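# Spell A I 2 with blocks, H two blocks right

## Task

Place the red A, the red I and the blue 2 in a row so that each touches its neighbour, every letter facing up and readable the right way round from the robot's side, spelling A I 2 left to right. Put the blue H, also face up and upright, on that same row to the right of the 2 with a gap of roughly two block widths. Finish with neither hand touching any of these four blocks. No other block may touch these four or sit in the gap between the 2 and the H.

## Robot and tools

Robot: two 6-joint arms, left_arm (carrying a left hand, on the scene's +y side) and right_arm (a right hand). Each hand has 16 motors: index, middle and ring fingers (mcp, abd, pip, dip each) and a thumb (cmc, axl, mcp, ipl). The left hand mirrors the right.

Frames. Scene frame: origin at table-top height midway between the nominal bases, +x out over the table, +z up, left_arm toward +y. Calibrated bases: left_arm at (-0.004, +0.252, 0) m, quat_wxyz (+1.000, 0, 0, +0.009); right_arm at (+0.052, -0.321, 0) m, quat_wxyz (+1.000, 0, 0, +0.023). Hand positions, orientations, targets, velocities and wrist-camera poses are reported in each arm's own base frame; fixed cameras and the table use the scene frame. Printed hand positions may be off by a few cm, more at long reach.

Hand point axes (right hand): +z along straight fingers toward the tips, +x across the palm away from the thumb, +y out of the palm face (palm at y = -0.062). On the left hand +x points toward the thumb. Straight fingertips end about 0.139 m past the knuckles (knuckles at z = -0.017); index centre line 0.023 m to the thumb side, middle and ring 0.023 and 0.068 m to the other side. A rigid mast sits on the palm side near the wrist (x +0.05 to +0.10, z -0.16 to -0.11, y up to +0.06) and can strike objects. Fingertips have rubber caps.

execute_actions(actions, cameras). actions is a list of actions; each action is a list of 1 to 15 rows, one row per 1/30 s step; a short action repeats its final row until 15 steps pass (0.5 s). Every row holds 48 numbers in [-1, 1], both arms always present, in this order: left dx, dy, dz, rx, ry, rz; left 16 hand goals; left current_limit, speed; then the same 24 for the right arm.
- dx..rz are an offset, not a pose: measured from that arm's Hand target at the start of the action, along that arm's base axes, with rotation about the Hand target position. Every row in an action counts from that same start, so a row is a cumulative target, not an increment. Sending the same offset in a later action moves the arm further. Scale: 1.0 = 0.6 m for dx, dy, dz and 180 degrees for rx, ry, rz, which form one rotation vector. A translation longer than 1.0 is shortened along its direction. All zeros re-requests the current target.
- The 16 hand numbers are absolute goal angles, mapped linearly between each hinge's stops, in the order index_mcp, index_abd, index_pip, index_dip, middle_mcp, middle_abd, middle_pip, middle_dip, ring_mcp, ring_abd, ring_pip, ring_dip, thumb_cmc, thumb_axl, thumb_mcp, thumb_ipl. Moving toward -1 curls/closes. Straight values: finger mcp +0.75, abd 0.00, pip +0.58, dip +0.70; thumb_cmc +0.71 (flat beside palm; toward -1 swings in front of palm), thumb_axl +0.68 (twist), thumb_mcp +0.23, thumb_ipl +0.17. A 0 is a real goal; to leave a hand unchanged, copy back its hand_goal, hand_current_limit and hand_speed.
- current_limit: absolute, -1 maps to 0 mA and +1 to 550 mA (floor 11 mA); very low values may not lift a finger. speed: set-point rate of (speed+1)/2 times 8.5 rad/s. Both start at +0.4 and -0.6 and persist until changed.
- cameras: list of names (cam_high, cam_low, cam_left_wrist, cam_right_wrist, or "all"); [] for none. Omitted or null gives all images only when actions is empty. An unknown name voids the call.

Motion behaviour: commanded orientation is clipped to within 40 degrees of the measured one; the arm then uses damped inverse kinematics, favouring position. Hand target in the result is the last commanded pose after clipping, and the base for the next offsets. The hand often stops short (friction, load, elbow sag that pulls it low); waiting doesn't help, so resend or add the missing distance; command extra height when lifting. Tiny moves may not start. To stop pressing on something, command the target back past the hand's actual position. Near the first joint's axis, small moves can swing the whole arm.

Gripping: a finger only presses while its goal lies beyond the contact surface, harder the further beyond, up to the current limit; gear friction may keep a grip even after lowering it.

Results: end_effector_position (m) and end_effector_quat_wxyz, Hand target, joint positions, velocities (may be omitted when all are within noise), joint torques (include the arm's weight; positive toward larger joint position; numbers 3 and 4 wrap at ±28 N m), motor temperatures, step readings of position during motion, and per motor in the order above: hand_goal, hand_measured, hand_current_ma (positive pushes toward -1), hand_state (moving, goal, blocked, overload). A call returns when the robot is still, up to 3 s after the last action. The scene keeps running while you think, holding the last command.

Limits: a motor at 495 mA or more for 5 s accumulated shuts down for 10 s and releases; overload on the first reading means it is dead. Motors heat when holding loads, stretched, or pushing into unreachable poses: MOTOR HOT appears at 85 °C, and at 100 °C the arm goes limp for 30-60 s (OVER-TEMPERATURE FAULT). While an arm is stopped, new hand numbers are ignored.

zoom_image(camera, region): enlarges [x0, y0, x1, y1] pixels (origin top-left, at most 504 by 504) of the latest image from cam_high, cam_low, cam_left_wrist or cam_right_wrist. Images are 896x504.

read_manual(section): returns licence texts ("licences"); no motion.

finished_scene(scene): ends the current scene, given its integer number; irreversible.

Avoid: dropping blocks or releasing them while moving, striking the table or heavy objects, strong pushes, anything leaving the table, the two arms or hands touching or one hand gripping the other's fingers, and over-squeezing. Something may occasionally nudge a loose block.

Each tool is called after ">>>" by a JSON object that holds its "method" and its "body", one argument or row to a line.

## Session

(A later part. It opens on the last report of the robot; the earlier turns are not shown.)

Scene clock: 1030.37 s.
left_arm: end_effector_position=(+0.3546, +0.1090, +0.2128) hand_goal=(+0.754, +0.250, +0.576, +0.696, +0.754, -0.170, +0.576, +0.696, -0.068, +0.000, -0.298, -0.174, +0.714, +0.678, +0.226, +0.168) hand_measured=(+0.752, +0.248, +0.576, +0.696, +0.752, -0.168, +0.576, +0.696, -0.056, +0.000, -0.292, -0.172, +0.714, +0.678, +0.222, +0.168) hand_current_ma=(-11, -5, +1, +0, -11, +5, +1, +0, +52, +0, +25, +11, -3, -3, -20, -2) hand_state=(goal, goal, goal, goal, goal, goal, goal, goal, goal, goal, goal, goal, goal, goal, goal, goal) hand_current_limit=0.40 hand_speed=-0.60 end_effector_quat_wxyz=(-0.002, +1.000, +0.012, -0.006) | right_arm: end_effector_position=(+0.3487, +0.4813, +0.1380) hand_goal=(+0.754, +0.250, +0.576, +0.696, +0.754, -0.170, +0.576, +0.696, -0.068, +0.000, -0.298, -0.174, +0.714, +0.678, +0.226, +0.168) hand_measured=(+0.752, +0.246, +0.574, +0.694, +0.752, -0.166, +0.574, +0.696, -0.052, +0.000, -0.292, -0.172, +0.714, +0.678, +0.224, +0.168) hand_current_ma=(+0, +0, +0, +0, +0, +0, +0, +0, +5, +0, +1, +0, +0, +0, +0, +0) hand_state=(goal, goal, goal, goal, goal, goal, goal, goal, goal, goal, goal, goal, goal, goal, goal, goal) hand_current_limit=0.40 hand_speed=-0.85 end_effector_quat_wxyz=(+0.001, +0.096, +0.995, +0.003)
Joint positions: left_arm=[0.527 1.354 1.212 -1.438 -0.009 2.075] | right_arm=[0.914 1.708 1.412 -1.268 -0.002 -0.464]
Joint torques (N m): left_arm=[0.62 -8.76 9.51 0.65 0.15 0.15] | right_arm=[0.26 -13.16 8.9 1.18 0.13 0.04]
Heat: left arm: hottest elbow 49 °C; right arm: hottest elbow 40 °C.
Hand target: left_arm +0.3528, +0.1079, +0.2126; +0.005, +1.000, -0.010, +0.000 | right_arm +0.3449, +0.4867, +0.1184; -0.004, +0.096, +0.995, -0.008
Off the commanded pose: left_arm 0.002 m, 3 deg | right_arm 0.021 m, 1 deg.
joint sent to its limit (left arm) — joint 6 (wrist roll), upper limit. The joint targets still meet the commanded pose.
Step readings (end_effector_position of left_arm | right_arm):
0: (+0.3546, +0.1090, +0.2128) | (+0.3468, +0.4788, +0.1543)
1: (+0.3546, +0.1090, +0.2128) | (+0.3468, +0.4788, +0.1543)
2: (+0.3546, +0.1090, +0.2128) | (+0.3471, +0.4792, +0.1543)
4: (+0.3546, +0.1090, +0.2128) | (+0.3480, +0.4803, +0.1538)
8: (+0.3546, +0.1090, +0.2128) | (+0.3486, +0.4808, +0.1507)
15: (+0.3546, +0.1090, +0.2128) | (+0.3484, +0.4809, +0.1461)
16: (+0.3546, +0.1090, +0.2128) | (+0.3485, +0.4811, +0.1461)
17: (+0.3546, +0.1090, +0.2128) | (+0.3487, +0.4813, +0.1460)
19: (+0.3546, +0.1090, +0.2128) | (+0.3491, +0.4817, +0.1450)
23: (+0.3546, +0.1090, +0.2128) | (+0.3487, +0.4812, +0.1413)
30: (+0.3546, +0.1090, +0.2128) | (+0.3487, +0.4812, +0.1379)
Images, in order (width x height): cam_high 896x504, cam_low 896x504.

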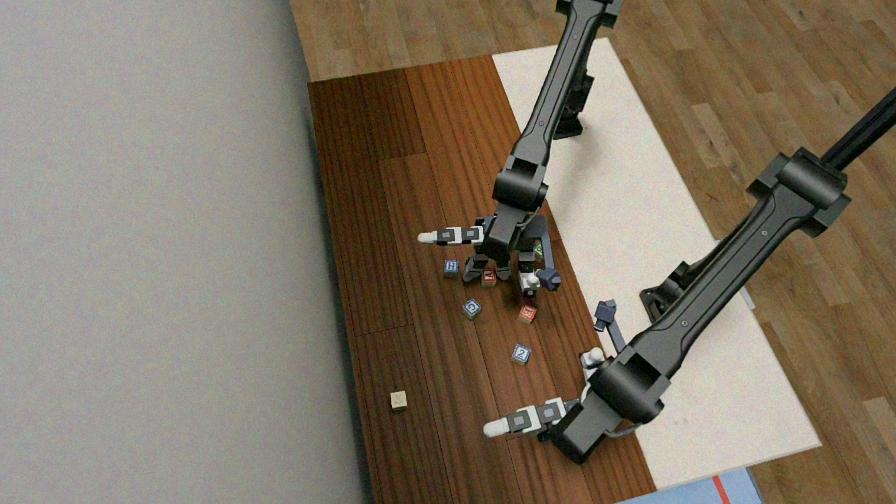

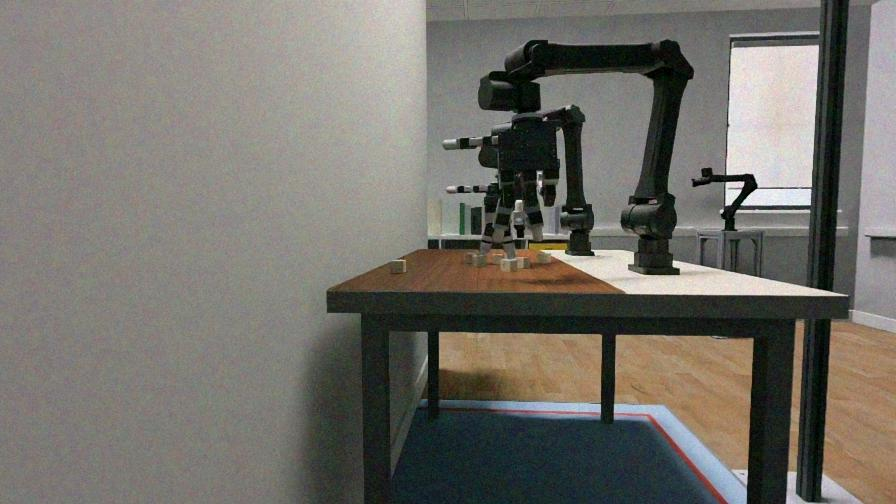

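>>> {"method": "execute_actions", "body": {
  "actions": [
    [[0,0,0,0,0,0,0.754,0.25,0.576,0.696,0.754,-0.17,0.576,0.696,-0.068,0,-0.299,-0.174,0.714,0.678,0.226,0.168,0.4,-0.85,0,0,0,0,0,0,0.754,0.08,0.576,0.696,0.754,-0.08,0.576,0.696,-0.068,0,-0.299,-0.174,0.714,0.678,0.226,0.168,0.4,-0.85]],
    [[0,0,0,0,0,0,0.754,0.25,0.576,0.696,0.754,-0.17,0.576,0.696,-0.068,0,-0.299,-0.174,0.714,0.678,0.226,0.168,0.4,-0.85,0,0,0,0,0,0,0.754,-0.1,0.576,0.696,0.754,0.1,0.576,0.696,-0.068,0,-0.299,-0.174,0.714,0.678,0.226,0.168,0.4,-0.85]],
    [[0,0,0,0,0,0,0.754,0.25,0.576,0.696,0.754,-0.17,0.576,0.696,-0.068,0,-0.299,-0.174,0.714,0.678,0.226,0.168,0.4,-0.85,0,0,0,0,0,0,0.754,-0.1,0.576,0.696,0.754,0.1,0.576,0.696,-0.068,0,-0.299,-0.174,0.714,0.678,0.226,0.168,0.4,-0.85]]
  ],
  "cameras": []
}}

Scene clock: 1083.07 s.
left_arm: end_effector_position=(+0.3546, +0.1090, +0.2128) hand_goal=(+0.754, +0.250, +0.576, +0.696, +0.754, -0.170, +0.576, +0.696, -0.068, +0.000, -0.298, -0.174, +0.714, +0.678, +0.226, +0.168) hand_measured=(+0.752, +0.248, +0.576, +0.696, +0.752, -0.168, +0.576, +0.696, -0.056, +0.000, -0.292, -0.172, +0.714, +0.678, +0.222, +0.168) hand_current_ma=(-11, -5, +1, +0, -11, +5, +1, +0, +52, +0, +25, +11, -3, -3, -20, -2) hand_state=(goal, goal, goal, goal, goal, goal, goal, goal, goal, goal, goal, goal, goal, goal, goal, goal) hand_current_limit=0.40 hand_speed=-0.85 end_effector_quat_wxyz=(-0.002, +1.000, +0.012, -0.006) | right_arm: end_effector_position=(+0.3487, +0.4813, +0.1380) hand_goal=(+0.754, -0.100, +0.576, +0.696, +0.754, +0.100, +0.576, +0.696, -0.068, +0.000, -0.298, -0.174, +0.714, +0.678, +0.226, +0.168) hand_measured=(+0.752, +0.020, +0.574, +0.694, +0.752, -0.026, +0.574, +0.696, -0.052, +0.000, -0.292, -0.172, +0.714, +0.678, +0.224, +0.168) hand_current_ma=(+0, +163, +0, +0, +0, -182, +0, +0, +5, +0, +1, +0, +0, +0, +0, +0) hand_state=(goal, blocked, goal, goal, goal, blocked, goal, goal, goal, goal, goal, goal, goal, goal, goal, goal) hand_current_limit=0.40 hand_speed=-0.85 end_effector_quat_wxyz=(+0.001, +0.096, +0.995, +0.003)
Joint positions: left_arm=[0.527 1.354 1.212 -1.438 -0.009 2.075] | right_arm=[0.914 1.708 1.412 -1.268 -0.002 -0.464]
Joint torques (N m): left_arm=[0.73 -8.82 9.51 0.7 0.16 0.13] | right_arm=[0.15 -13.1 8.87 1.2 0.13 0.05]
Heat: left arm: hottest elbow 47 °C; right arm: hottest elbow 39 °C.
Hand target: left_arm +0.3528, +0.1079, +0.2126; +0.005, +1.000, -0.010, +0.000 | right_arm +0.3449, +0.4867, +0.1184; -0.004, +0.096, +0.995, -0.008
Off the commanded pose: left_arm 0.002 m, 3 deg | right_arm 0.021 m, 1 deg.
joint sent to its limit (left arm) — joint 6 (wrist roll), upper limit. The joint targets still meet the commanded pose.
Step readings (end_effector_position of left_arm | right_arm):
0: (+0.3546, +0.1090, +0.2128) | (+0.3487, +0.4813, +0.1380)
1: (+0.3546, +0.1090, +0.2128) | (+0.3487, +0.4813, +0.1380)
2: (+0.3546, +0.1090, +0.2128) | (+0.3487, +0.4813, +0.1380)
4: (+0.3546, +0.1090, +0.2128) | (+0.3487, +0.4813, +0.1380)
8: (+0.3546, +0.1090, +0.2128) | (+0.3487, +0.4813, +0.1380)
15: (+0.3546, +0.1090, +0.2128) | (+0.3487, +0.4813, +0.1380)
16: (+0.3546, +0.1090, +0.2128) | (+0.3487, +0.4813, +0.1380)
17: (+0.3546, +0.1090, +0.2128) | (+0.3487, +0.4813, +0.1380)
19: (+0.3546, +0.1090, +0.2128) | (+0.3487, +0.4813, +0.1380)
23: (+0.3546, +0.1090, +0.2128) | (+0.3487, +0.4813, +0.1380)
30: (+0.3546, +0.1090, +0.2128) | (+0.3487, +0.4813, +0.1380)
31: (+0.3546, +0.1090, +0.2128) | (+0.3487, +0.4813, +0.1380)
32: (+0.3546, +0.1090, +0.2128) | (+0.3487, +0.4813, +0.1380)
34: (+0.3546, +0.1090, +0.2128) | (+0.3487, +0.4813, +0.1380)
38: (+0.3546, +0.1090, +0.2128) | (+0.3487, +0.4813, +0.1380)
45: (+0.3546, +0.1090, +0.2128) | (+0.3487, +0.4813, +0.1380)
No camera images: "cameras" was empty.

>>> {"method": "execute_actions", "body": {
  "actions": [],
  "cameras": ["cam_high","cam_right_wrist"]
}}

>>> {"method": "zoom_image", "body": {
  "camera": "cam_high",
  "region": [400, 200, 600, 330]
}}

Scene clock: 1093.27 s.
left_arm: end_effector_position=(+0.3546, +0.1090, +0.2128) hand_goal=(+0.754, +0.250, +0.576, +0.696, +0.754, -0.170, +0.576, +0.696, -0.068, +0.000, -0.298, -0.174, +0.714, +0.678, +0.226, +0.168) hand_measured=(+0.752, +0.248, +0.576, +0.696, +0.752, -0.168, +0.576, +0.696, -0.056, +0.000, -0.292, -0.172, +0.714, +0.678, +0.222, +0.168) hand_current_ma=(-11, -5, +1, +0, -11, +5, +1, +0, +52, +0, +25, +11, -3, -3, -20, -2) hand_state=(goal, goal, goal, goal, goal, goal, goal, goal, goal, goal, goal, goal, goal, goal, goal, goal) hand_current_limit=0.40 hand_speed=-0.85 end_effector_quat_wxyz=(-0.002, +1.000, +0.012, -0.006) | right_arm: end_effector_position=(+0.3487, +0.4813, +0.1380) hand_goal=(+0.754, -0.100, +0.576, +0.696, +0.754, +0.100, +0.576, +0.696, -0.068, +0.000, -0.298, -0.174, +0.714, +0.678, +0.226, +0.168) hand_measured=(+0.752, +0.020, +0.574, +0.694, +0.752, -0.026, +0.574, +0.696, -0.052, +0.000, -0.292, -0.172, +0.714, +0.678, +0.224, +0.168) hand_current_ma=(+0, +163, +0, +0, +0, -182, +0, +0, +5, +0, +1, +0, +0, +0, +0, +0) hand_state=(goal, blocked, goal, goal, goal, blocked, goal, goal, goal, goal, goal, goal, goal, goal, goal, goal) hand_current_limit=0.40 hand_speed=-0.85 end_effector_quat_wxyz=(+0.001, +0.096, +0.995, +0.003)
Joint positions: left_arm=[0.527 1.354 1.212 -1.438 -0.009 2.075] | right_arm=[0.914 1.708 1.412 -1.268 -0.002 -0.464]
Joint velocities: within noise
Joint torques (N m): left_arm=[0.56 -8.7 9.55 0.59 0.14 0.13] | right_arm=[0.15 -13.1 8.91 1.18 0.13 0.05]
Motor temperatures (°C): left_arm=[26 32 47 23 23 24] | right_arm=[31 30 39 27 24 26]
Heat: left arm: hottest elbow 47 °C; right arm: hottest elbow 39 °C.
Hand target: left_arm +0.3528, +0.1079, +0.2126; +0.005, +1.000, -0.010, +0.000 | right_arm +0.3449, +0.4867, +0.1184; -0.004, +0.096, +0.995, -0.008
Off the commanded pose: left_arm 0.002 m, 3 deg | right_arm 0.021 m, 1 deg.
Images, in order (width x height): cam_high 896x504, cam_right_wrist 896x504.

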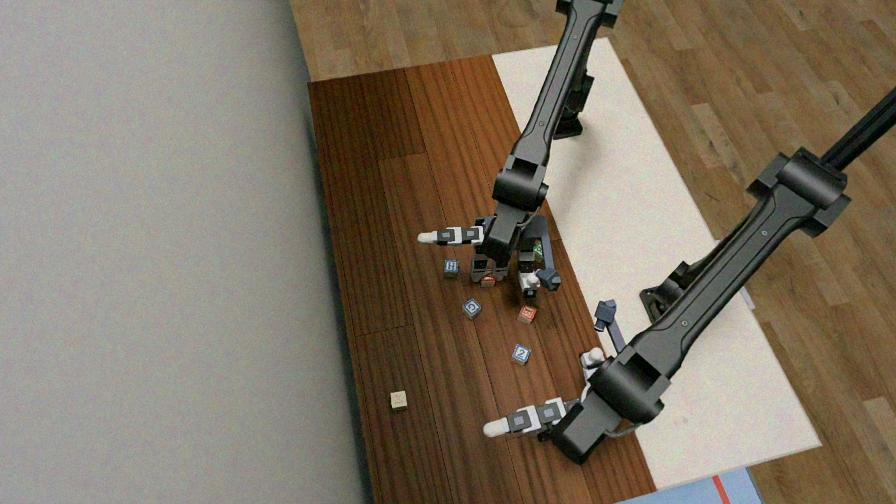

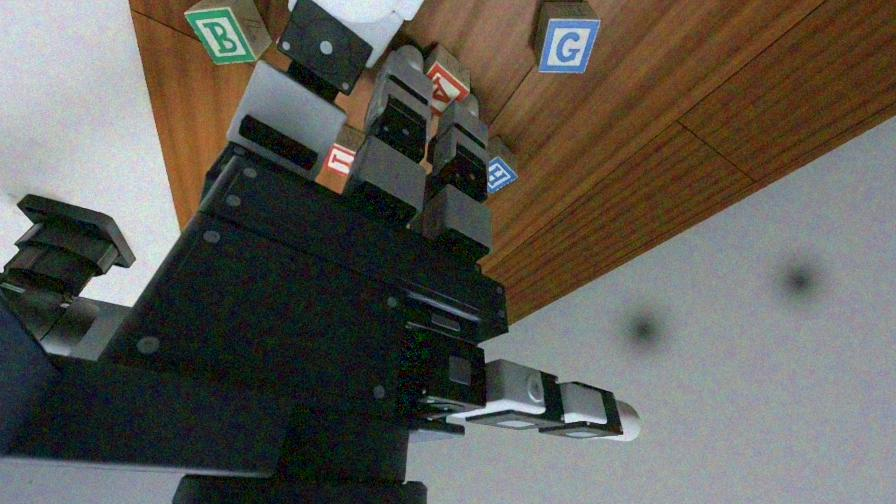

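Scaled by 2.520 from the camera's 896x504 image, which has a finer 1280x720 frame.

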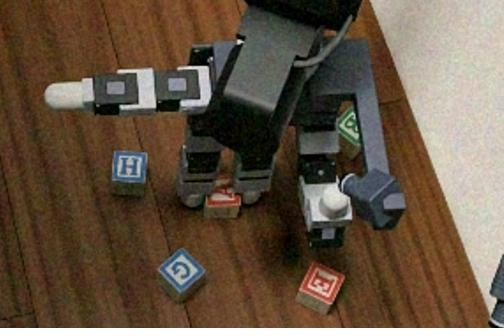

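>>> {"method": "execute_actions", "body": {
  "actions": [
    [[0,0,0,0,0,0,0.754,0.25,0.576,0.696,0.754,-0.17,0.576,0.696,-0.068,0,-0.299,-0.174,0.714,0.678,0.226,0.168,0.4,-0.85,0,0,0,0,0,0,0.754,-0.2,0.576,0.696,0.754,0.2,0.576,0.696,-0.068,0,-0.299,-0.174,0.714,0.678,0.226,0.168,0.4,-0.85]],
    [[0,0,0,0,0,0,0.754,0.25,0.576,0.696,0.754,-0.17,0.576,0.696,-0.068,0,-0.299,-0.174,0.714,0.678,0.226,0.168,0.4,-0.85,0,0,0.07,0,0,0,0.754,-0.2,0.576,0.696,0.754,0.2,0.576,0.696,-0.068,0,-0.299,-0.174,0.714,0.678,0.226,0.168,0.4,-0.85]],
    [[0,0,0,0,0,0,0.754,0.25,0.576,0.696,0.754,-0.17,0.576,0.696,-0.068,0,-0.299,-0.174,0.714,0.678,0.226,0.168,0.4,-0.85,0,0,0.07,0,0,0,0.754,-0.2,0.576,0.696,0.754,0.2,0.576,0.696,-0.068,0,-0.299,-0.174,0.714,0.678,0.226,0.168,0.4,-0.85]],
    [[0,0,0,0,0,0,0.754,0.25,0.576,0.696,0.754,-0.17,0.576,0.696,-0.068,0,-0.299,-0.174,0.714,0.678,0.226,0.168,0.4,-0.85,-0.044,-0.048,0.03,0,0,0.0235,0.754,-0.2,0.576,0.696,0.754,0.2,0.576,0.696,-0.068,0,-0.299,-0.174,0.714,0.678,0.226,0.168,0.4,-0.85]],
    [[0,0,0,0,0,0,0.754,0.25,0.576,0.696,0.754,-0.17,0.576,0.696,-0.068,0,-0.299,-0.174,0.714,0.678,0.226,0.168,0.4,-0.85,-0.044,-0.048,0,0,0,0.0235,0.754,-0.2,0.576,0.696,0.754,0.2,0.576,0.696,-0.068,0,-0.299,-0.174,0.714,0.678,0.226,0.168,0.4,-0.85]]
  ],
  "cameras": ["cam_high","cam_right_wrist"]
}}

>>> {"method": "zoom_image", "body": {
  "camera": "cam_right_wrist",
  "region": [250, 0, 650, 250]
}}

>>> {"method": "zoom_image", "body": {
  "camera": "cam_high",
  "region": [420, 180, 600, 300]
}}

Scene clock: 1124.23 s.
left_arm: end_effector_position=(+0.3546, +0.1090, +0.2128) hand_goal=(+0.754, +0.250, +0.576, +0.696, +0.754, -0.170, +0.576, +0.696, -0.068, +0.000, -0.298, -0.174, +0.714, +0.678, +0.226, +0.168) hand_measured=(+0.752, +0.248, +0.576, +0.696, +0.752, -0.168, +0.576, +0.696, -0.056, +0.000, -0.292, -0.172, +0.714, +0.678, +0.222, +0.168) hand_current_ma=(-11, -5, +1, +0, -11, +5, +1, +0, +52, +0, +25, +11, -3, -3, -20, -2) hand_state=(goal, goal, goal, goal, goal, goal, goal, goal, goal, goal, goal, goal, goal, goal, goal, goal) hand_current_limit=0.40 hand_speed=-0.85 end_effector_quat_wxyz=(-0.002, +1.000, +0.012, -0.006) | right_arm: end_effector_position=(+0.2951, +0.4294, +0.2172) hand_goal=(+0.754, -0.200, +0.576, +0.696, +0.754, +0.200, +0.576, +0.696, -0.068, +0.000, -0.298, -0.174, +0.714, +0.678, +0.226, +0.168) hand_measured=(+0.750, +0.014, +0.574, +0.694, +0.754, -0.024, +0.576, +0.696, -0.052, +0.000, -0.292, -0.172, +0.714, +0.678, +0.224, +0.168) hand_current_ma=(+0, +385, +0, +0, +0, -385, +0, +0, +4, +0, +1, +0, +0, +0, +0, +0) hand_state=(goal, blocked, goal, goal, goal, blocked, goal, goal, goal, goal, goal, goal, goal, goal, goal, goal) hand_current_limit=0.40 hand_speed=-0.85 end_effector_quat_wxyz=(-0.008, +0.030, +0.999, -0.010)
Joint positions: left_arm=[0.527 1.354 1.212 -1.438 -0.009 2.075] | right_arm=[0.914 1.504 1.383 -1.476 0 -0.596]
Joint torques (N m): left_arm=[0.73 -8.94 9.57 0.62 0.16 0.15] | right_arm=[-0.56 -13.57 9.21 0.72 0.12 -0.17]
Heat: left arm: hottest elbow 46 °C; right arm: hottest elbow 39 °C.
Hand target: left_arm +0.3528, +0.1079, +0.2126; +0.005, +1.000, -0.010, +0.000 | right_arm +0.2921, +0.4291, +0.2204; -0.004, +0.022, +1.000, -0.008
Off the commanded pose: left_arm 0.002 m, 3 deg | right_arm 0.004 m, 1 deg.
joint sent to its limit (left arm) — joint 6 (wrist roll), upper limit. The joint targets still meet the commanded pose.
Step readings (end_effector_position of left_arm | right_arm):
0: (+0.3546, +0.1090, +0.2128) | (+0.3487, +0.4813, +0.1380)
1: (+0.3546, +0.1090, +0.2128) | (+0.3487, +0.4813, +0.1380)
2: (+0.3546, +0.1090, +0.2128) | (+0.3487, +0.4813, +0.1380)
4: (+0.3546, +0.1090, +0.2128) | (+0.3487, +0.4813, +0.1380)
8: (+0.3546, +0.1090, +0.2128) | (+0.3487, +0.4813, +0.1380)
15: (+0.3546, +0.1090, +0.2128) | (+0.3487, +0.4813, +0.1380)
16: (+0.3546, +0.1090, +0.2128) | (+0.3487, +0.4813, +0.1380)
17: (+0.3546, +0.1090, +0.2128) | (+0.3483, +0.4808, +0.1377)
19: (+0.3546, +0.1090, +0.2128) | (+0.3452, +0.4768, +0.1363)
23: (+0.3546, +0.1090, +0.2128) | (+0.3410, +0.4713, +0.1364)
30: (+0.3546, +0.1090, +0.2128) | (+0.3417, +0.4722, +0.1413)
31: (+0.3546, +0.1090, +0.2128) | (+0.3416, +0.4721, +0.1418)
32: (+0.3546, +0.1090, +0.2128) | (+0.3410, +0.4713, +0.1431)
34: (+0.3546, +0.1090, +0.2128) | (+0.3396, +0.4694, +0.1482)
38: (+0.3546, +0.1090, +0.2128) | (+0.3420, +0.4725, +0.1652)
45: (+0.3546, +0.1090, +0.2128) | (+0.3437, +0.4748, +0.1808)
46: (+0.3546, +0.1090, +0.2128) | (+0.3435, +0.4745, +0.1810)
47: (+0.3546, +0.1090, +0.2128) | (+0.3430, +0.4741, +0.1816)
49: (+0.3546, +0.1090, +0.2128) | (+0.3401, +0.4714, +0.1854)
53: (+0.3546, +0.1090, +0.2128) | (+0.3312, +0.4626, +0.2030)
60: (+0.3546, +0.1090, +0.2128) | (+0.3263, +0.4586, +0.2263)
61: (+0.3546, +0.1090, +0.2128) | (+0.3258, +0.4584, +0.2258)
62: (+0.3546, +0.1090, +0.2128) | (+0.3239, +0.4568, +0.2236)
64: (+0.3546, +0.1090, +0.2128) | (+0.3157, +0.4485, +0.2159)
68: (+0.3546, +0.1090, +0.2128) | (+0.3005, +0.4324, +0.2066)
75: (+0.3546, +0.1090, +0.2128) | (+0.2957, +0.4294, +0.2164)
Images, in order (width x height): cam_high 896x504, cam_right_wrist 896x504.

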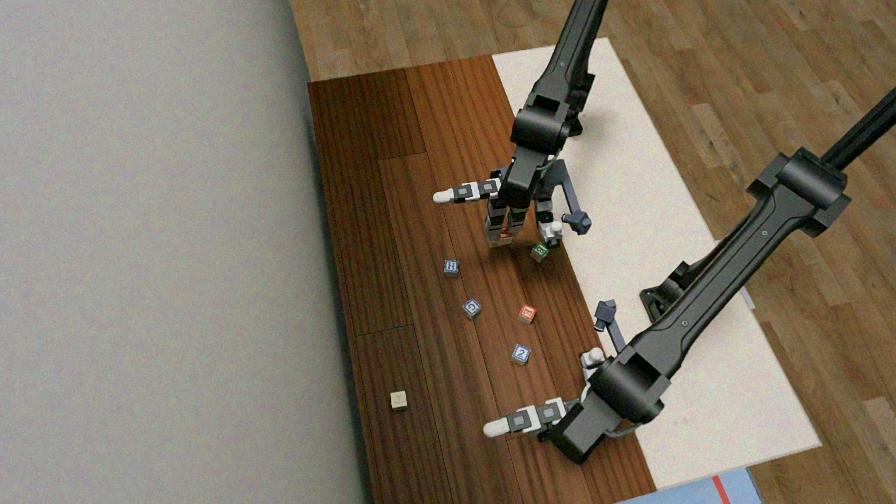

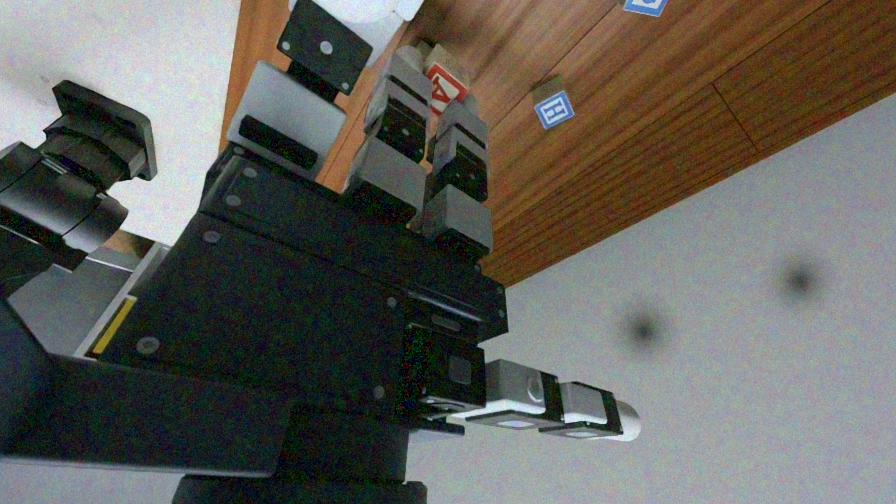

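Scaled by 1.260 from the camera's 896x504 image, which has a finer 1280x720 frame.

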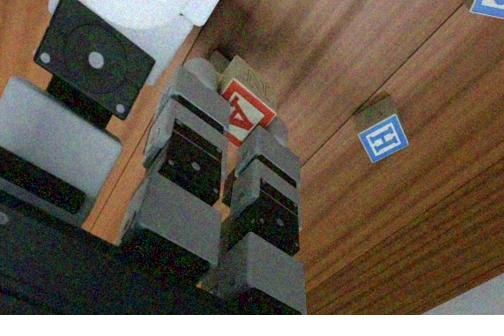

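Scaled by 2.800 from the camera's 896x504 image, which has a finer 1280x720 frame.

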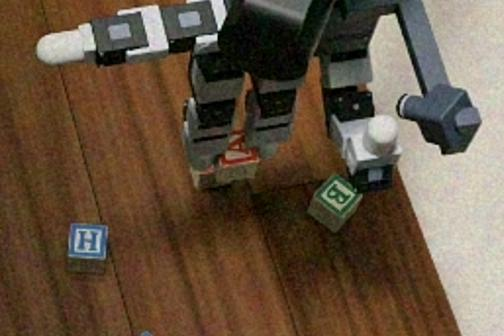

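>>> {"method": "execute_actions", "body": {
  "actions": [
    [[0,0,0,0,0,0,0.754,0.25,0.576,0.696,0.754,-0.17,0.576,0.696,-0.068,0,-0.299,-0.174,0.714,0.678,0.226,0.168,0.4,-0.85,0,0,-0.06,0,0,0,0.754,-0.2,0.576,0.696,0.754,0.2,0.576,0.696,-0.068,0,-0.299,-0.174,0.714,0.678,0.226,0.168,0.4,-0.85]],
    [[0,0,0,0,0,0,0.754,0.25,0.576,0.696,0.754,-0.17,0.576,0.696,-0.068,0,-0.299,-0.174,0.714,0.678,0.226,0.168,0.4,-0.85,0,0,-0.05,0,0,0,0.754,-0.2,0.576,0.696,0.754,0.2,0.576,0.696,-0.068,0,-0.299,-0.174,0.714,0.678,0.226,0.168,0.4,-0.85]],
    [[0,0,0,0,0,0,0.754,0.25,0.576,0.696,0.754,-0.17,0.576,0.696,-0.068,0,-0.299,-0.174,0.714,0.678,0.226,0.168,0.4,-0.85,0,0,-0.03,0,0,0,0.754,-0.2,0.576,0.696,0.754,0.2,0.576,0.696,-0.068,0,-0.299,-0.174,0.714,0.678,0.226,0.168,0.4,-0.85]]
  ],
  "cameras": ["cam_high","cam_right_wrist"]
}}

>>> {"method": "zoom_image", "body": {
  "camera": "cam_high",
  "region": [420, 180, 600, 300]
}}

Scene clock: 1150.73 s.
left_arm: end_effector_position=(+0.3546, +0.1090, +0.2128) hand_goal=(+0.754, +0.250, +0.576, +0.696, +0.754, -0.170, +0.576, +0.696, -0.068, +0.000, -0.298, -0.174, +0.714, +0.678, +0.226, +0.168) hand_measured=(+0.752, +0.248, +0.576, +0.696, +0.752, -0.168, +0.576, +0.696, -0.056, +0.000, -0.292, -0.172, +0.714, +0.678, +0.222, +0.168) hand_current_ma=(-11, -5, +1, +0, -11, +5, +1, +0, +52, +0, +25, +11, -3, -3, -20, -2) hand_state=(goal, goal, goal, goal, goal, goal, goal, goal, goal, goal, goal, goal, goal, goal, goal, goal) hand_current_limit=0.40 hand_speed=-0.85 end_effector_quat_wxyz=(-0.002, +1.000, +0.012, -0.006) | right_arm: end_effector_position=(+0.2923, +0.4260, +0.1490) hand_goal=(+0.754, -0.200, +0.576, +0.696, +0.754, +0.200, +0.576, +0.696, -0.068, +0.000, -0.298, -0.174, +0.714, +0.678, +0.226, +0.168) hand_measured=(+0.750, +0.014, +0.574, +0.694, +0.754, -0.024, +0.576, +0.696, -0.052, +0.000, -0.292, -0.172, +0.714, +0.678, +0.224, +0.168) hand_current_ma=(+0, +385, +0, +0, +0, -385, +0, +0, +4, +0, +1, +0, +0, +0, +0, +0) hand_state=(goal, blocked, goal, goal, goal, blocked, goal, goal, goal, goal, goal, goal, goal, goal, goal, goal) hand_current_limit=0.40 hand_speed=-0.85 end_effector_quat_wxyz=(-0.001, +0.030, +1.000, -0.001)
Joint positions: left_arm=[0.527 1.354 1.212 -1.438 -0.009 2.075] | right_arm=[0.914 1.517 1.209 -1.265 0 -0.597]
Joint torques (N m): left_arm=[0.73 -9.05 9.51 0.62 0.16 0.13] | right_arm=[-0.56 -10.34 9.03 1.14 0.11 -0.17]
Heat: left arm: hottest elbow 46 °C; right arm: hottest elbow 40 °C.
Hand target: left_arm +0.3528, +0.1079, +0.2126; +0.005, +1.000, -0.010, +0.000 | right_arm +0.2921, +0.4291, +0.1365; -0.004, +0.022, +1.000, -0.008
Off the commanded pose: left_arm 0.002 m, 3 deg | right_arm 0.013 m, 1 deg.
joint sent to its limit (left arm) — joint 6 (wrist roll), upper limit. The joint targets still meet the commanded pose.
Step readings (end_effector_position of left_arm | right_arm):
0: (+0.3546, +0.1090, +0.2128) | (+0.2950, +0.4295, +0.2172)
1: (+0.3546, +0.1090, +0.2128) | (+0.2949, +0.4294, +0.2169)
2: (+0.3546, +0.1090, +0.2128) | (+0.2951, +0.4295, +0.2155)
4: (+0.3546, +0.1090, +0.2128) | (+0.2950, +0.4294, +0.2088)
8: (+0.3546, +0.1090, +0.2128) | (+0.2911, +0.4244, +0.1905)
15: (+0.3546, +0.1090, +0.2128) | (+0.2918, +0.4253, +0.1875)
16: (+0.3546, +0.1090, +0.2128) | (+0.2920, +0.4255, +0.1875)
17: (+0.3546, +0.1090, +0.2128) | (+0.2927, +0.4264, +0.1866)
19: (+0.3546, +0.1090, +0.2128) | (+0.2937, +0.4278, +0.1823)
23: (+0.3546, +0.1090, +0.2128) | (+0.2911, +0.4244, +0.1692)
30: (+0.3546, +0.1090, +0.2128) | (+0.2916, +0.4251, +0.1665)
31: (+0.3546, +0.1090, +0.2128) | (+0.2918, +0.4253, +0.1666)
32: (+0.3546, +0.1090, +0.2128) | (+0.2923, +0.4259, +0.1662)
34: (+0.3546, +0.1090, +0.2128) | (+0.2930, +0.4268, +0.1639)
38: (+0.3546, +0.1090, +0.2128) | (+0.2921, +0.4257, +0.1552)
45: (+0.3546, +0.1090, +0.2128) | (+0.2921, +0.4257, +0.1489)
Images, in order (width x height): cam_high 896x504, cam_right_wrist 896x504.

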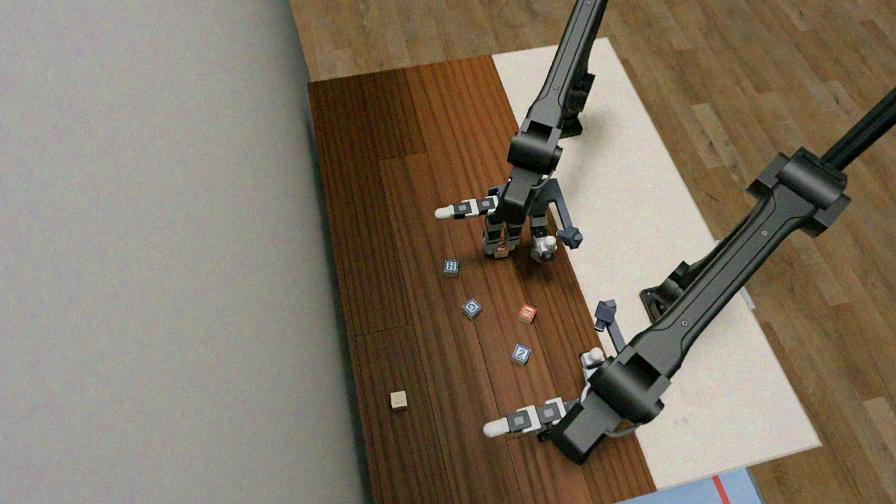

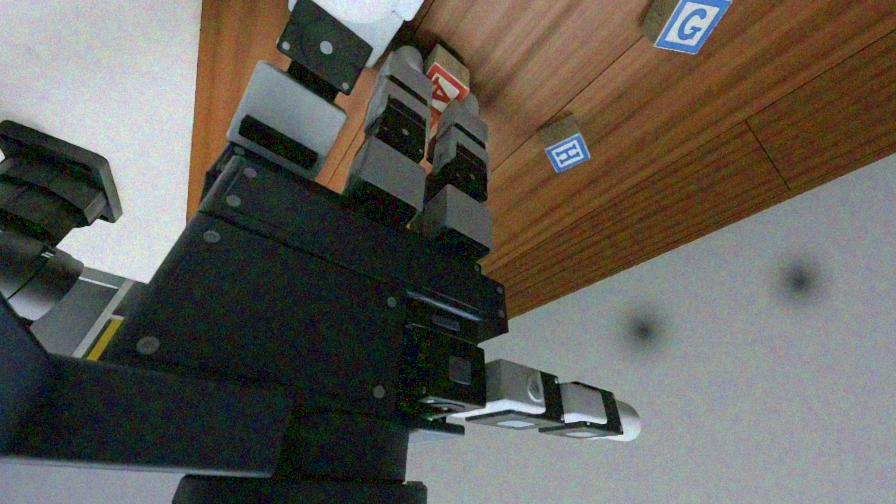

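Scaled by 2.800 from the camera's 896x504 image, which has a finer 1280x720 frame.

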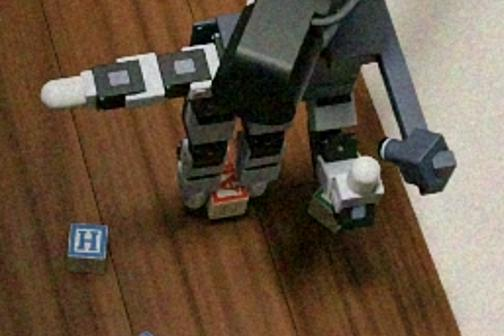

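>>> {"method": "execute_actions", "body": {
  "actions": [
    [[0,0,0,0,0,0,0.754,0.25,0.576,0.696,0.754,-0.17,0.576,0.696,-0.068,0,-0.299,-0.174,0.714,0.678,0.226,0.168,0.4,-0.85,0,0,-0.014,0,0,0,0.754,-0.2,0.576,0.696,0.754,0.2,0.576,0.696,-0.068,0,-0.299,-0.174,0.714,0.678,0.226,0.168,0.4,-0.85]],
    [[0,0,0,0,0,0,0.754,0.25,0.576,0.696,0.754,-0.17,0.576,0.696,-0.068,0,-0.299,-0.174,0.714,0.678,0.226,0.168,0.4,-0.85,0,-0.022,0,0,0,0,0.754,-0.2,0.576,0.696,0.754,0.2,0.576,0.696,-0.068,0,-0.299,-0.174,0.714,0.678,0.226,0.168,0.4,-0.85]]
  ],
  "cameras": ["cam_high"]
}}

>>> {"method": "zoom_image", "body": {
  "camera": "cam_high",
  "region": [420, 180, 600, 300]
}}

Scene clock: 1172.77 s.
left_arm: end_effector_position=(+0.3546, +0.1090, +0.2128) hand_goal=(+0.754, +0.250, +0.576, +0.696, +0.754, -0.170, +0.576, +0.696, -0.068, +0.000, -0.298, -0.174, +0.714, +0.678, +0.226, +0.168) hand_measured=(+0.752, +0.248, +0.576, +0.696, +0.752, -0.168, +0.576, +0.696, -0.056, +0.000, -0.292, -0.172, +0.714, +0.678, +0.222, +0.168) hand_current_ma=(-11, -5, +1, +0, -11, +5, +1, +0, +52, +0, +25, +11, -3, -3, -20, -2) hand_state=(goal, goal, goal, goal, goal, goal, goal, goal, goal, goal, goal, goal, goal, goal, goal, goal) hand_current_limit=0.40 hand_speed=-0.85 end_effector_quat_wxyz=(-0.002, +1.000, +0.012, -0.006) | right_arm: end_effector_position=(+0.2875, +0.4219, +0.1342) hand_goal=(+0.754, -0.200, +0.576, +0.696, +0.754, +0.200, +0.576, +0.696, -0.068, +0.000, -0.298, -0.174, +0.714, +0.678, +0.226, +0.168) hand_measured=(+0.748, +0.014, +0.572, +0.694, +0.752, -0.024, +0.574, +0.696, -0.052, +0.000, -0.292, -0.172, +0.714, +0.678, +0.222, +0.168) hand_current_ma=(-1, +385, +0, +0, +0, -385, +0, +0, +4, +0, +1, +0, +0, +0, +0, +0) hand_state=(goal, blocked, goal, goal, goal, blocked, goal, goal, goal, goal, goal, goal, goal, goal, goal, goal) hand_current_limit=0.40 hand_speed=-0.85 end_effector_quat_wxyz=(-0.004, +0.021, +1.000, -0.005)
Joint positions: left_arm=[0.527 1.354 1.212 -1.438 -0.009 2.075] | right_arm=[0.914 1.521 1.176 -1.239 0 -0.615]
Joint torques (N m): left_arm=[0.56 -8.82 9.55 0.66 0.18 0.13] | right_arm=[-1.85 -12.04 7.98 1.1 0.13 -0.17]
Heat: left arm: hottest elbow 46 °C; right arm: hottest elbow 40 °C.
Hand target: left_arm +0.3528, +0.1079, +0.2126; +0.005, +1.000, -0.010, +0.000 | right_arm +0.2921, +0.4159, +0.1279; -0.004, +0.022, +1.000, -0.008
Off the commanded pose: left_arm 0.002 m, 3 deg | right_arm 0.010 m, 0 deg.
joint sent to its limit (left arm) — joint 6 (wrist roll), upper limit. The joint targets still meet the commanded pose.
Step readings (end_effector_position of left_arm | right_arm):
0: (+0.3546, +0.1090, +0.2128) | (+0.2923, +0.4260, +0.1490)
1: (+0.3546, +0.1090, +0.2128) | (+0.2923, +0.4260, +0.1490)
2: (+0.3546, +0.1090, +0.2128) | (+0.2925, +0.4263, +0.1490)
4: (+0.3546, +0.1090, +0.2128) | (+0.2930, +0.4268, +0.1482)
8: (+0.3546, +0.1090, +0.2128) | (+0.2928, +0.4266, +0.1452)
15: (+0.3546, +0.1090, +0.2128) | (+0.2927, +0.4266, +0.1427)
16: (+0.3546, +0.1090, +0.2128) | (+0.2927, +0.4265, +0.1426)
17: (+0.3546, +0.1090, +0.2128) | (+0.2924, +0.4263, +0.1420)
19: (+0.3546, +0.1090, +0.2128) | (+0.2911, +0.4251, +0.1393)
23: (+0.3546, +0.1090, +0.2128) | (+0.2880, +0.4217, +0.1342)
30: (+0.3546, +0.1090, +0.2128) | (+0.2876, +0.4219, +0.1342)
Images, in order (width x height): cam_high 896x504.

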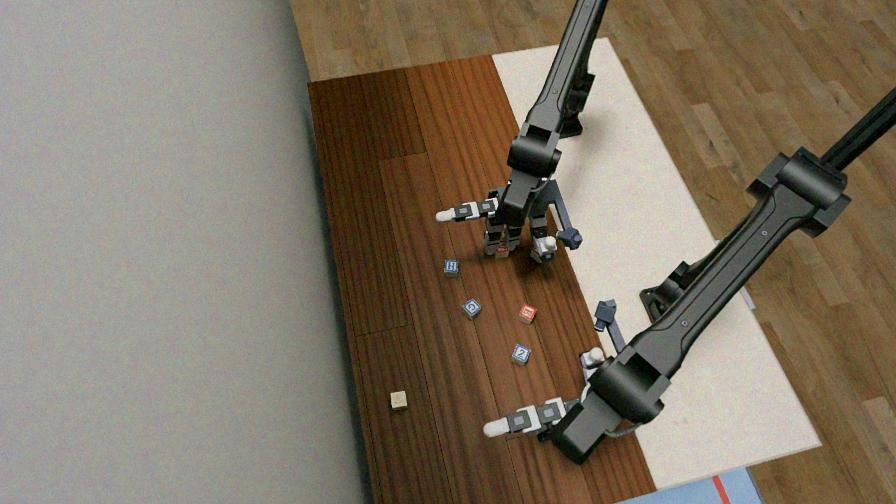

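Scaled by 2.800 from the camera's 896x504 image, which has a finer 1280x720 frame.

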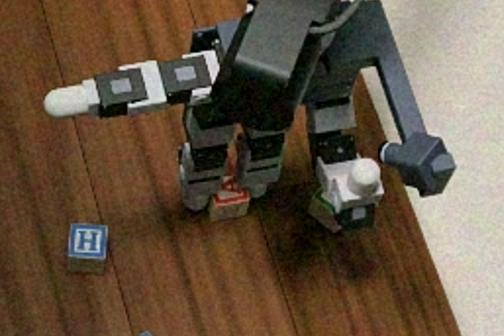

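>>> {"method": "execute_actions", "body": {
  "actions": [
    [[0,0,0,0,0,0,0.754,0.25,0.576,0.696,0.754,-0.17,0.576,0.696,-0.068,0,-0.299,-0.174,0.714,0.678,0.226,0.168,0.4,-0.85,0,-0.02,0.02,0,0,0,0.754,-0.2,0.576,0.696,0.754,0.2,0.576,0.696,-0.068,0,-0.299,-0.174,0.714,0.678,0.226,0.168,0.4,-0.85]]
  ],
  "cameras": ["cam_high","cam_right_wrist"]
}}

>>> {"method": "zoom_image", "body": {
  "camera": "cam_right_wrist",
  "region": [300, 20, 540, 180]
}}

Scene clock: 1183.97 s.
left_arm: end_effector_position=(+0.3546, +0.1090, +0.2128) hand_goal=(+0.754, +0.250, +0.576, +0.696, +0.754, -0.170, +0.576, +0.696, -0.068, +0.000, -0.298, -0.174, +0.714, +0.678, +0.226, +0.168) hand_measured=(+0.752, +0.248, +0.576, +0.696, +0.752, -0.168, +0.576, +0.696, -0.056, +0.000, -0.292, -0.172, +0.714, +0.678, +0.222, +0.168) hand_current_ma=(-11, -5, +1, +0, -11, +5, +1, +0, +52, +0, +25, +11, -3, -3, -20, -2) hand_state=(goal, goal, goal, goal, goal, goal, goal, goal, goal, goal, goal, goal, goal, goal, goal, goal) hand_current_limit=0.40 hand_speed=-0.85 end_effector_quat_wxyz=(-0.002, +1.000, +0.012, -0.006) | right_arm: end_effector_position=(+0.2916, +0.4107, +0.1355) hand_goal=(+0.754, -0.200, +0.576, +0.696, +0.754, +0.200, +0.576, +0.696, -0.068, +0.000, -0.298, -0.174, +0.714, +0.678, +0.226, +0.168) hand_measured=(+0.748, +0.014, +0.572, +0.694, +0.752, -0.024, +0.574, +0.696, -0.052, +0.000, -0.292, -0.172, +0.714, +0.678, +0.222, +0.168) hand_current_ma=(-1, +385, +0, +0, +0, -385, +0, +0, +4, +0, +1, +0, +0, +0, +0, +0) hand_state=(goal, blocked, goal, goal, goal, blocked, goal, goal, goal, goal, goal, goal, goal, goal, goal, goal) hand_current_limit=0.40 hand_speed=-0.85 end_effector_quat_wxyz=(-0.005, +0.023, +1.000, -0.007)
Joint positions: left_arm=[0.527 1.354 1.212 -1.438 -0.009 2.075] | right_arm=[0.891 1.506 1.163 -1.244 0.001 -0.633]
Joint torques (N m): left_arm=[0.79 -9 9.54 0.66 0.16 0.13] | right_arm=[-1.38 -13.39 8.68 0.17 0.11 -0.17]
Heat: left arm: hottest elbow 46 °C; right arm: hottest elbow 39 °C.
Hand target: left_arm +0.3528, +0.1079, +0.2126; +0.005, +1.000, -0.010, +0.000 | right_arm +0.2922, +0.4039, +0.1401; -0.004, +0.022, +1.000, -0.008
Off the commanded pose: left_arm 0.002 m, 3 deg | right_arm 0.008 m, 0 deg.
joint sent to its limit (left arm) — joint 6 (wrist roll), upper limit. The joint targets still meet the commanded pose.
Step readings (end_effector_position of left_arm | right_arm):
0: (+0.3546, +0.1090, +0.2128) | (+0.2875, +0.4219, +0.1342)
1: (+0.3546, +0.1090, +0.2128) | (+0.2876, +0.4218, +0.1342)
2: (+0.3546, +0.1090, +0.2128) | (+0.2877, +0.4217, +0.1344)
4: (+0.3546, +0.1090, +0.2128) | (+0.2880, +0.4201, +0.1345)
8: (+0.3546, +0.1090, +0.2128) | (+0.2902, +0.4137, +0.1348)
15: (+0.3546, +0.1090, +0.2128) | (+0.2917, +0.4108, +0.1355)
Images, in order (width x height): cam_high 896x504, cam_right_wrist 896x504.

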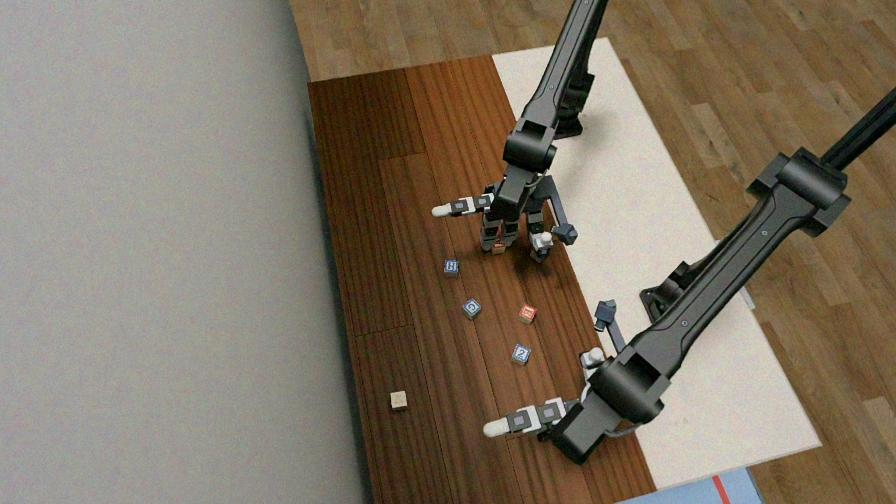

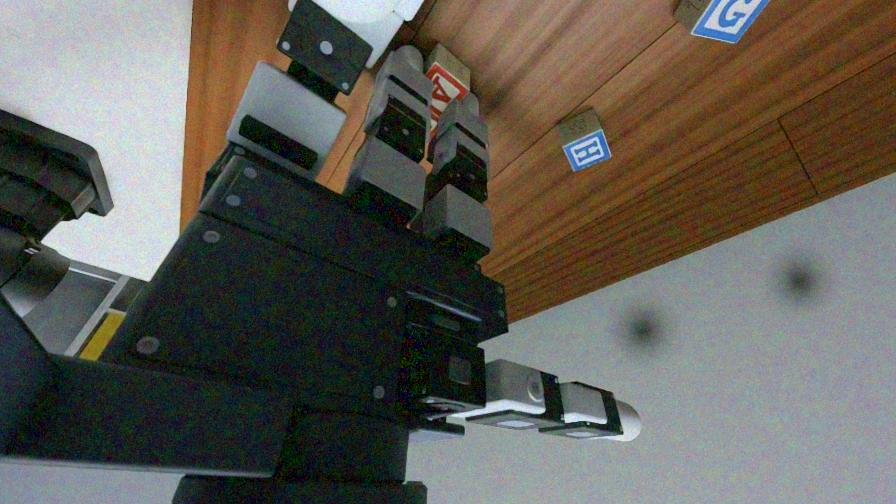

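Scaled by 2.100 from the camera's 896x504 image, which has a finer 1280x720 frame.

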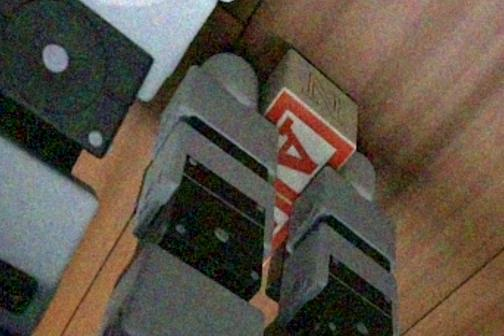

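>>> {"method": "execute_actions", "body": {
  "actions": [
    [[0,0,0,0,0,0,0.754,0.25,0.576,0.696,0.754,-0.17,0.576,0.696,-0.068,0,-0.299,-0.174,0.714,0.678,0.226,0.168,0.4,-0.85,0,0,0,0,0,0,0.754,0.09,0.576,0.696,0.754,-0.10,0.576,0.696,-0.068,0,-0.299,-0.174,0.714,0.678,0.226,0.168,0.4,-0.85]],
    [[0,0,0,0,0,0,0.754,0.25,0.576,0.696,0.754,-0.17,0.576,0.696,-0.068,0,-0.299,-0.174,0.714,0.678,0.226,0.168,0.4,-0.85,0,0,0,0,0,0,0.754,0.2,0.576,0.696,0.754,-0.17,0.576,0.696,-0.068,0,-0.299,-0.174,0.714,0.678,0.226,0.168,0.4,-0.85]]
  ],
  "cameras": ["cam_right_wrist"]
}}

>>> {"method": "zoom_image", "body": {
  "camera": "cam_right_wrist",
  "region": [300, 20, 540, 180]
}}

Scene clock: 1201.10 s.
left_arm: end_effector_position=(+0.3546, +0.1090, +0.2128) hand_goal=(+0.754, +0.250, +0.576, +0.696, +0.754, -0.170, +0.576, +0.696, -0.068, +0.000, -0.298, -0.174, +0.714, +0.678, +0.226, +0.168) hand_measured=(+0.752, +0.248, +0.576, +0.696, +0.752, -0.168, +0.576, +0.696, -0.056, +0.000, -0.292, -0.172, +0.714, +0.678, +0.222, +0.168) hand_current_ma=(-11, -5, +1, +0, -11, +5, +1, +0, +52, +0, +25, +11, -3, -3, -20, -2) hand_state=(goal, goal, goal, goal, goal, goal, goal, goal, goal, goal, goal, goal, goal, goal, goal, goal) hand_current_limit=0.40 hand_speed=-0.85 end_effector_quat_wxyz=(-0.002, +1.000, +0.012, -0.006) | right_arm: end_effector_position=(+0.2915, +0.4107, +0.1358) hand_goal=(+0.754, +0.200, +0.576, +0.696, +0.754, -0.170, +0.576, +0.696, -0.068, +0.000, -0.298, -0.174, +0.714, +0.678, +0.226, +0.168) hand_measured=(+0.748, +0.196, +0.572, +0.694, +0.752, -0.166, +0.574, +0.696, -0.052, +0.000, -0.292, -0.172, +0.714, +0.678, +0.222, +0.168) hand_current_ma=(-1, +0, +0, +0, +0, +0, +0, +0, +4, +0, +1, +0, +0, +0, +0, +0) hand_state=(goal, goal, goal, goal, goal, goal, goal, goal, goal, goal, goal, goal, goal, goal, goal, goal) hand_current_limit=0.40 hand_speed=-0.85 end_effector_quat_wxyz=(-0.005, +0.023, +1.000, -0.006)
Joint positions: left_arm=[0.527 1.354 1.212 -1.438 -0.009 2.075] | right_arm=[0.891 1.505 1.163 -1.244 0.001 -0.633]
Joint torques (N m): left_arm=[0.91 -8.82 9.57 0.66 0.16 0.13] | right_arm=[-1.49 -13.39 8.69 0.18 0.11 -0.17]
Heat: left arm: hottest elbow 46 °C; right arm: hottest elbow 39 °C.
Hand target: left_arm +0.3528, +0.1079, +0.2126; +0.005, +1.000, -0.010, +0.000 | right_arm +0.2923, +0.4039, +0.1402; -0.004, +0.022, +1.000, -0.008
Off the commanded pose: left_arm 0.002 m, 3 deg | right_arm 0.008 m, 0 deg.
joint sent to its limit (left arm) — joint 6 (wrist roll), upper limit. The joint targets still meet the commanded pose.
Step readings (end_effector_position of left_arm | right_arm):
0: (+0.3546, +0.1090, +0.2128) | (+0.2915, +0.4108, +0.1355)
1: (+0.3546, +0.1090, +0.2128) | (+0.2915, +0.4108, +0.1355)
2: (+0.3546, +0.1090, +0.2128) | (+0.2915, +0.4108, +0.1355)
4: (+0.3546, +0.1090, +0.2128) | (+0.2915, +0.4108, +0.1355)
8: (+0.3546, +0.1090, +0.2128) | (+0.2915, +0.4108, +0.1355)
15: (+0.3546, +0.1090, +0.2128) | (+0.2915, +0.4107, +0.1356)
16: (+0.3546, +0.1090, +0.2128) | (+0.2915, +0.4107, +0.1356)
17: (+0.3546, +0.1090, +0.2128) | (+0.2915, +0.4107, +0.1358)
19: (+0.3546, +0.1090, +0.2128) | (+0.2915, +0.4107, +0.1358)
23: (+0.3546, +0.1090, +0.2128) | (+0.2915, +0.4107, +0.1358)
30: (+0.3546, +0.1090, +0.2128) | (+0.2915, +0.4107, +0.1358)
Images, in order (width x height): cam_right_wrist 896x504.

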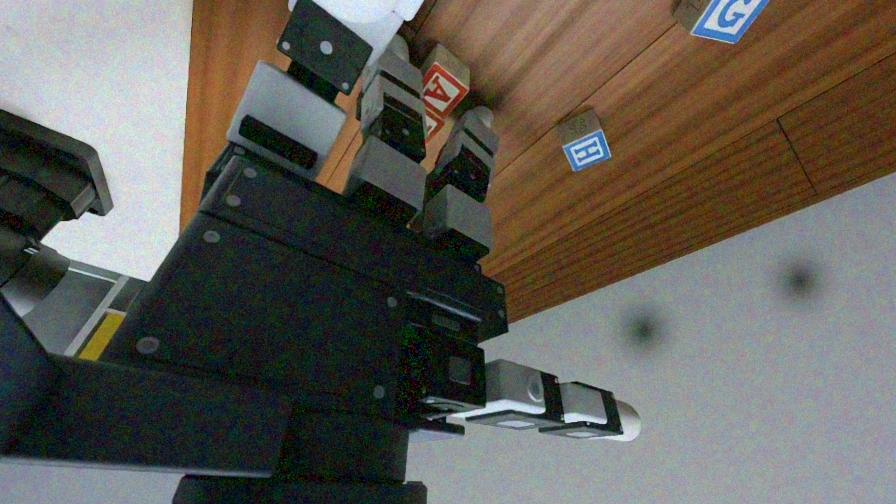

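Scaled by 2.100 from the camera's 896x504 image, which has a finer 1280x720 frame.

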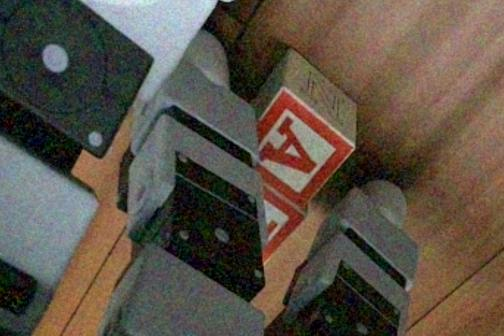

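>>> {"method": "execute_actions", "body": {
  "actions": [
    [[0,0,0,0,0,0,0.754,0.25,0.576,0.696,0.754,-0.17,0.576,0.696,-0.068,0,-0.299,-0.174,0.714,0.678,0.226,0.168,0.4,-0.85,0,-0.024,0.004,0,0,0,0.754,0.2,0.576,0.696,0.754,-0.17,0.576,0.696,-0.068,0,-0.299,-0.174,0.714,0.678,0.226,0.168,0.4,-0.85]]
  ],
  "cameras": ["cam_right_wrist"]
}}

>>> {"method": "zoom_image", "body": {
  "camera": "cam_right_wrist",
  "region": [300, 20, 540, 180]
}}

Scene clock: 1233.30 s.
left_arm: end_effector_position=(+0.3546, +0.1090, +0.2128) hand_goal=(+0.754, +0.250, +0.576, +0.696, +0.754, -0.170, +0.576, +0.696, -0.068, +0.000, -0.298, -0.174, +0.714, +0.678, +0.226, +0.168) hand_measured=(+0.752, +0.248, +0.576, +0.696, +0.752, -0.168, +0.576, +0.696, -0.056, +0.000, -0.292, -0.172, +0.714, +0.678, +0.222, +0.168) hand_current_ma=(-11, -5, +1, +0, -11, +5, +1, +0, +52, +0, +25, +11, -3, -3, -20, -2) hand_state=(goal, goal, goal, goal, goal, goal, goal, goal, goal, goal, goal, goal, goal, goal, goal, goal) hand_current_limit=0.40 hand_speed=-0.85 end_effector_quat_wxyz=(-0.002, +1.000, +0.012, -0.006) | right_arm: end_effector_position=(+0.2918, +0.3964, +0.1402) hand_goal=(+0.754, +0.200, +0.576, +0.696, +0.754, -0.170, +0.576, +0.696, -0.068, +0.000, -0.298, -0.174, +0.714, +0.678, +0.226, +0.168) hand_measured=(+0.748, +0.196, +0.572, +0.694, +0.752, -0.166, +0.574, +0.696, -0.052, +0.000, -0.292, -0.172, +0.714, +0.678, +0.222, +0.168) hand_current_ma=(-1, +0, +0, +0, +0, +0, +0, +0, +4, +0, +1, +0, +0, +0, +0, +0) hand_state=(goal, goal, goal, goal, goal, goal, goal, goal, goal, goal, goal, goal, goal, goal, goal, goal) hand_current_limit=0.40 hand_speed=-0.85 end_effector_quat_wxyz=(-0.003, +0.023, +1.000, -0.005)
Joint positions: left_arm=[0.527 1.354 1.212 -1.438 -0.009 2.075] | right_arm=[0.869 1.472 1.138 -1.249 0.001 -0.655]
Joint torques (N m): left_arm=[0.5 -8.94 9.5 0.66 0.18 0.12] | right_arm=[-1.55 -12.51 8.64 0.2 0.09 -0.17]
Heat: left arm: hottest elbow 46 °C; right arm: hottest elbow 39 °C.
Hand target: left_arm +0.3528, +0.1079, +0.2126; +0.005, +1.000, -0.010, +0.000 | right_arm +0.2921, +0.3895, +0.1424; -0.004, +0.022, +1.000, -0.008
Off the commanded pose: left_arm 0.002 m, 3 deg | right_arm 0.007 m, 0 deg.
joint sent to its limit (left arm) — joint 6 (wrist roll), upper limit. The joint targets still meet the commanded pose.
Step readings (end_effector_position of left_arm | right_arm):
0: (+0.3546, +0.1090, +0.2128) | (+0.2915, +0.4107, +0.1358)
1: (+0.3546, +0.1090, +0.2128) | (+0.2914, +0.4106, +0.1357)
2: (+0.3546, +0.1090, +0.2128) | (+0.2914, +0.4099, +0.1357)
4: (+0.3546, +0.1090, +0.2128) | (+0.2904, +0.4069, +0.1355)
8: (+0.3546, +0.1090, +0.2128) | (+0.2899, +0.3989, +0.1372)
15: (+0.3546, +0.1090, +0.2128) | (+0.2920, +0.3964, +0.1402)
Images, in order (width x height): cam_right_wrist 896x504.

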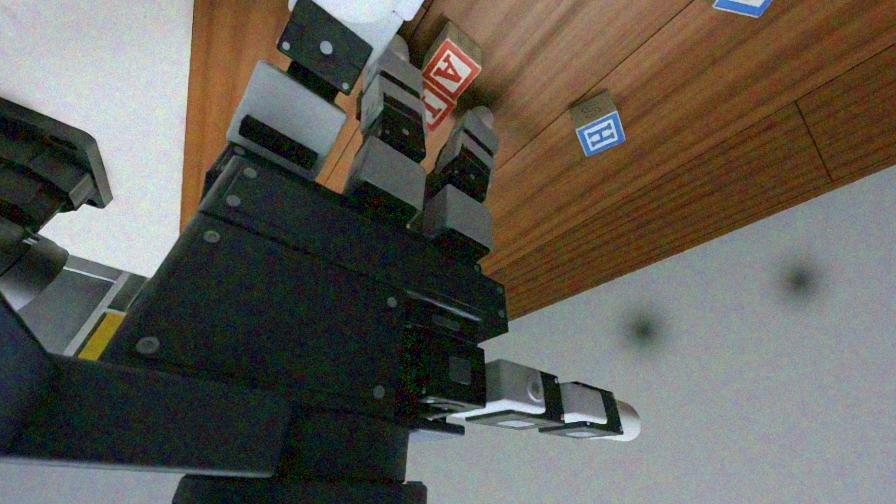

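Scaled by 2.100 from the camera's 896x504 image, which has a finer 1280x720 frame.

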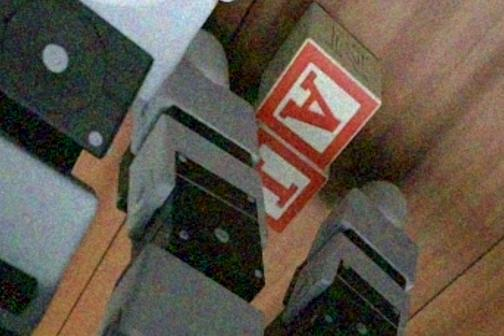

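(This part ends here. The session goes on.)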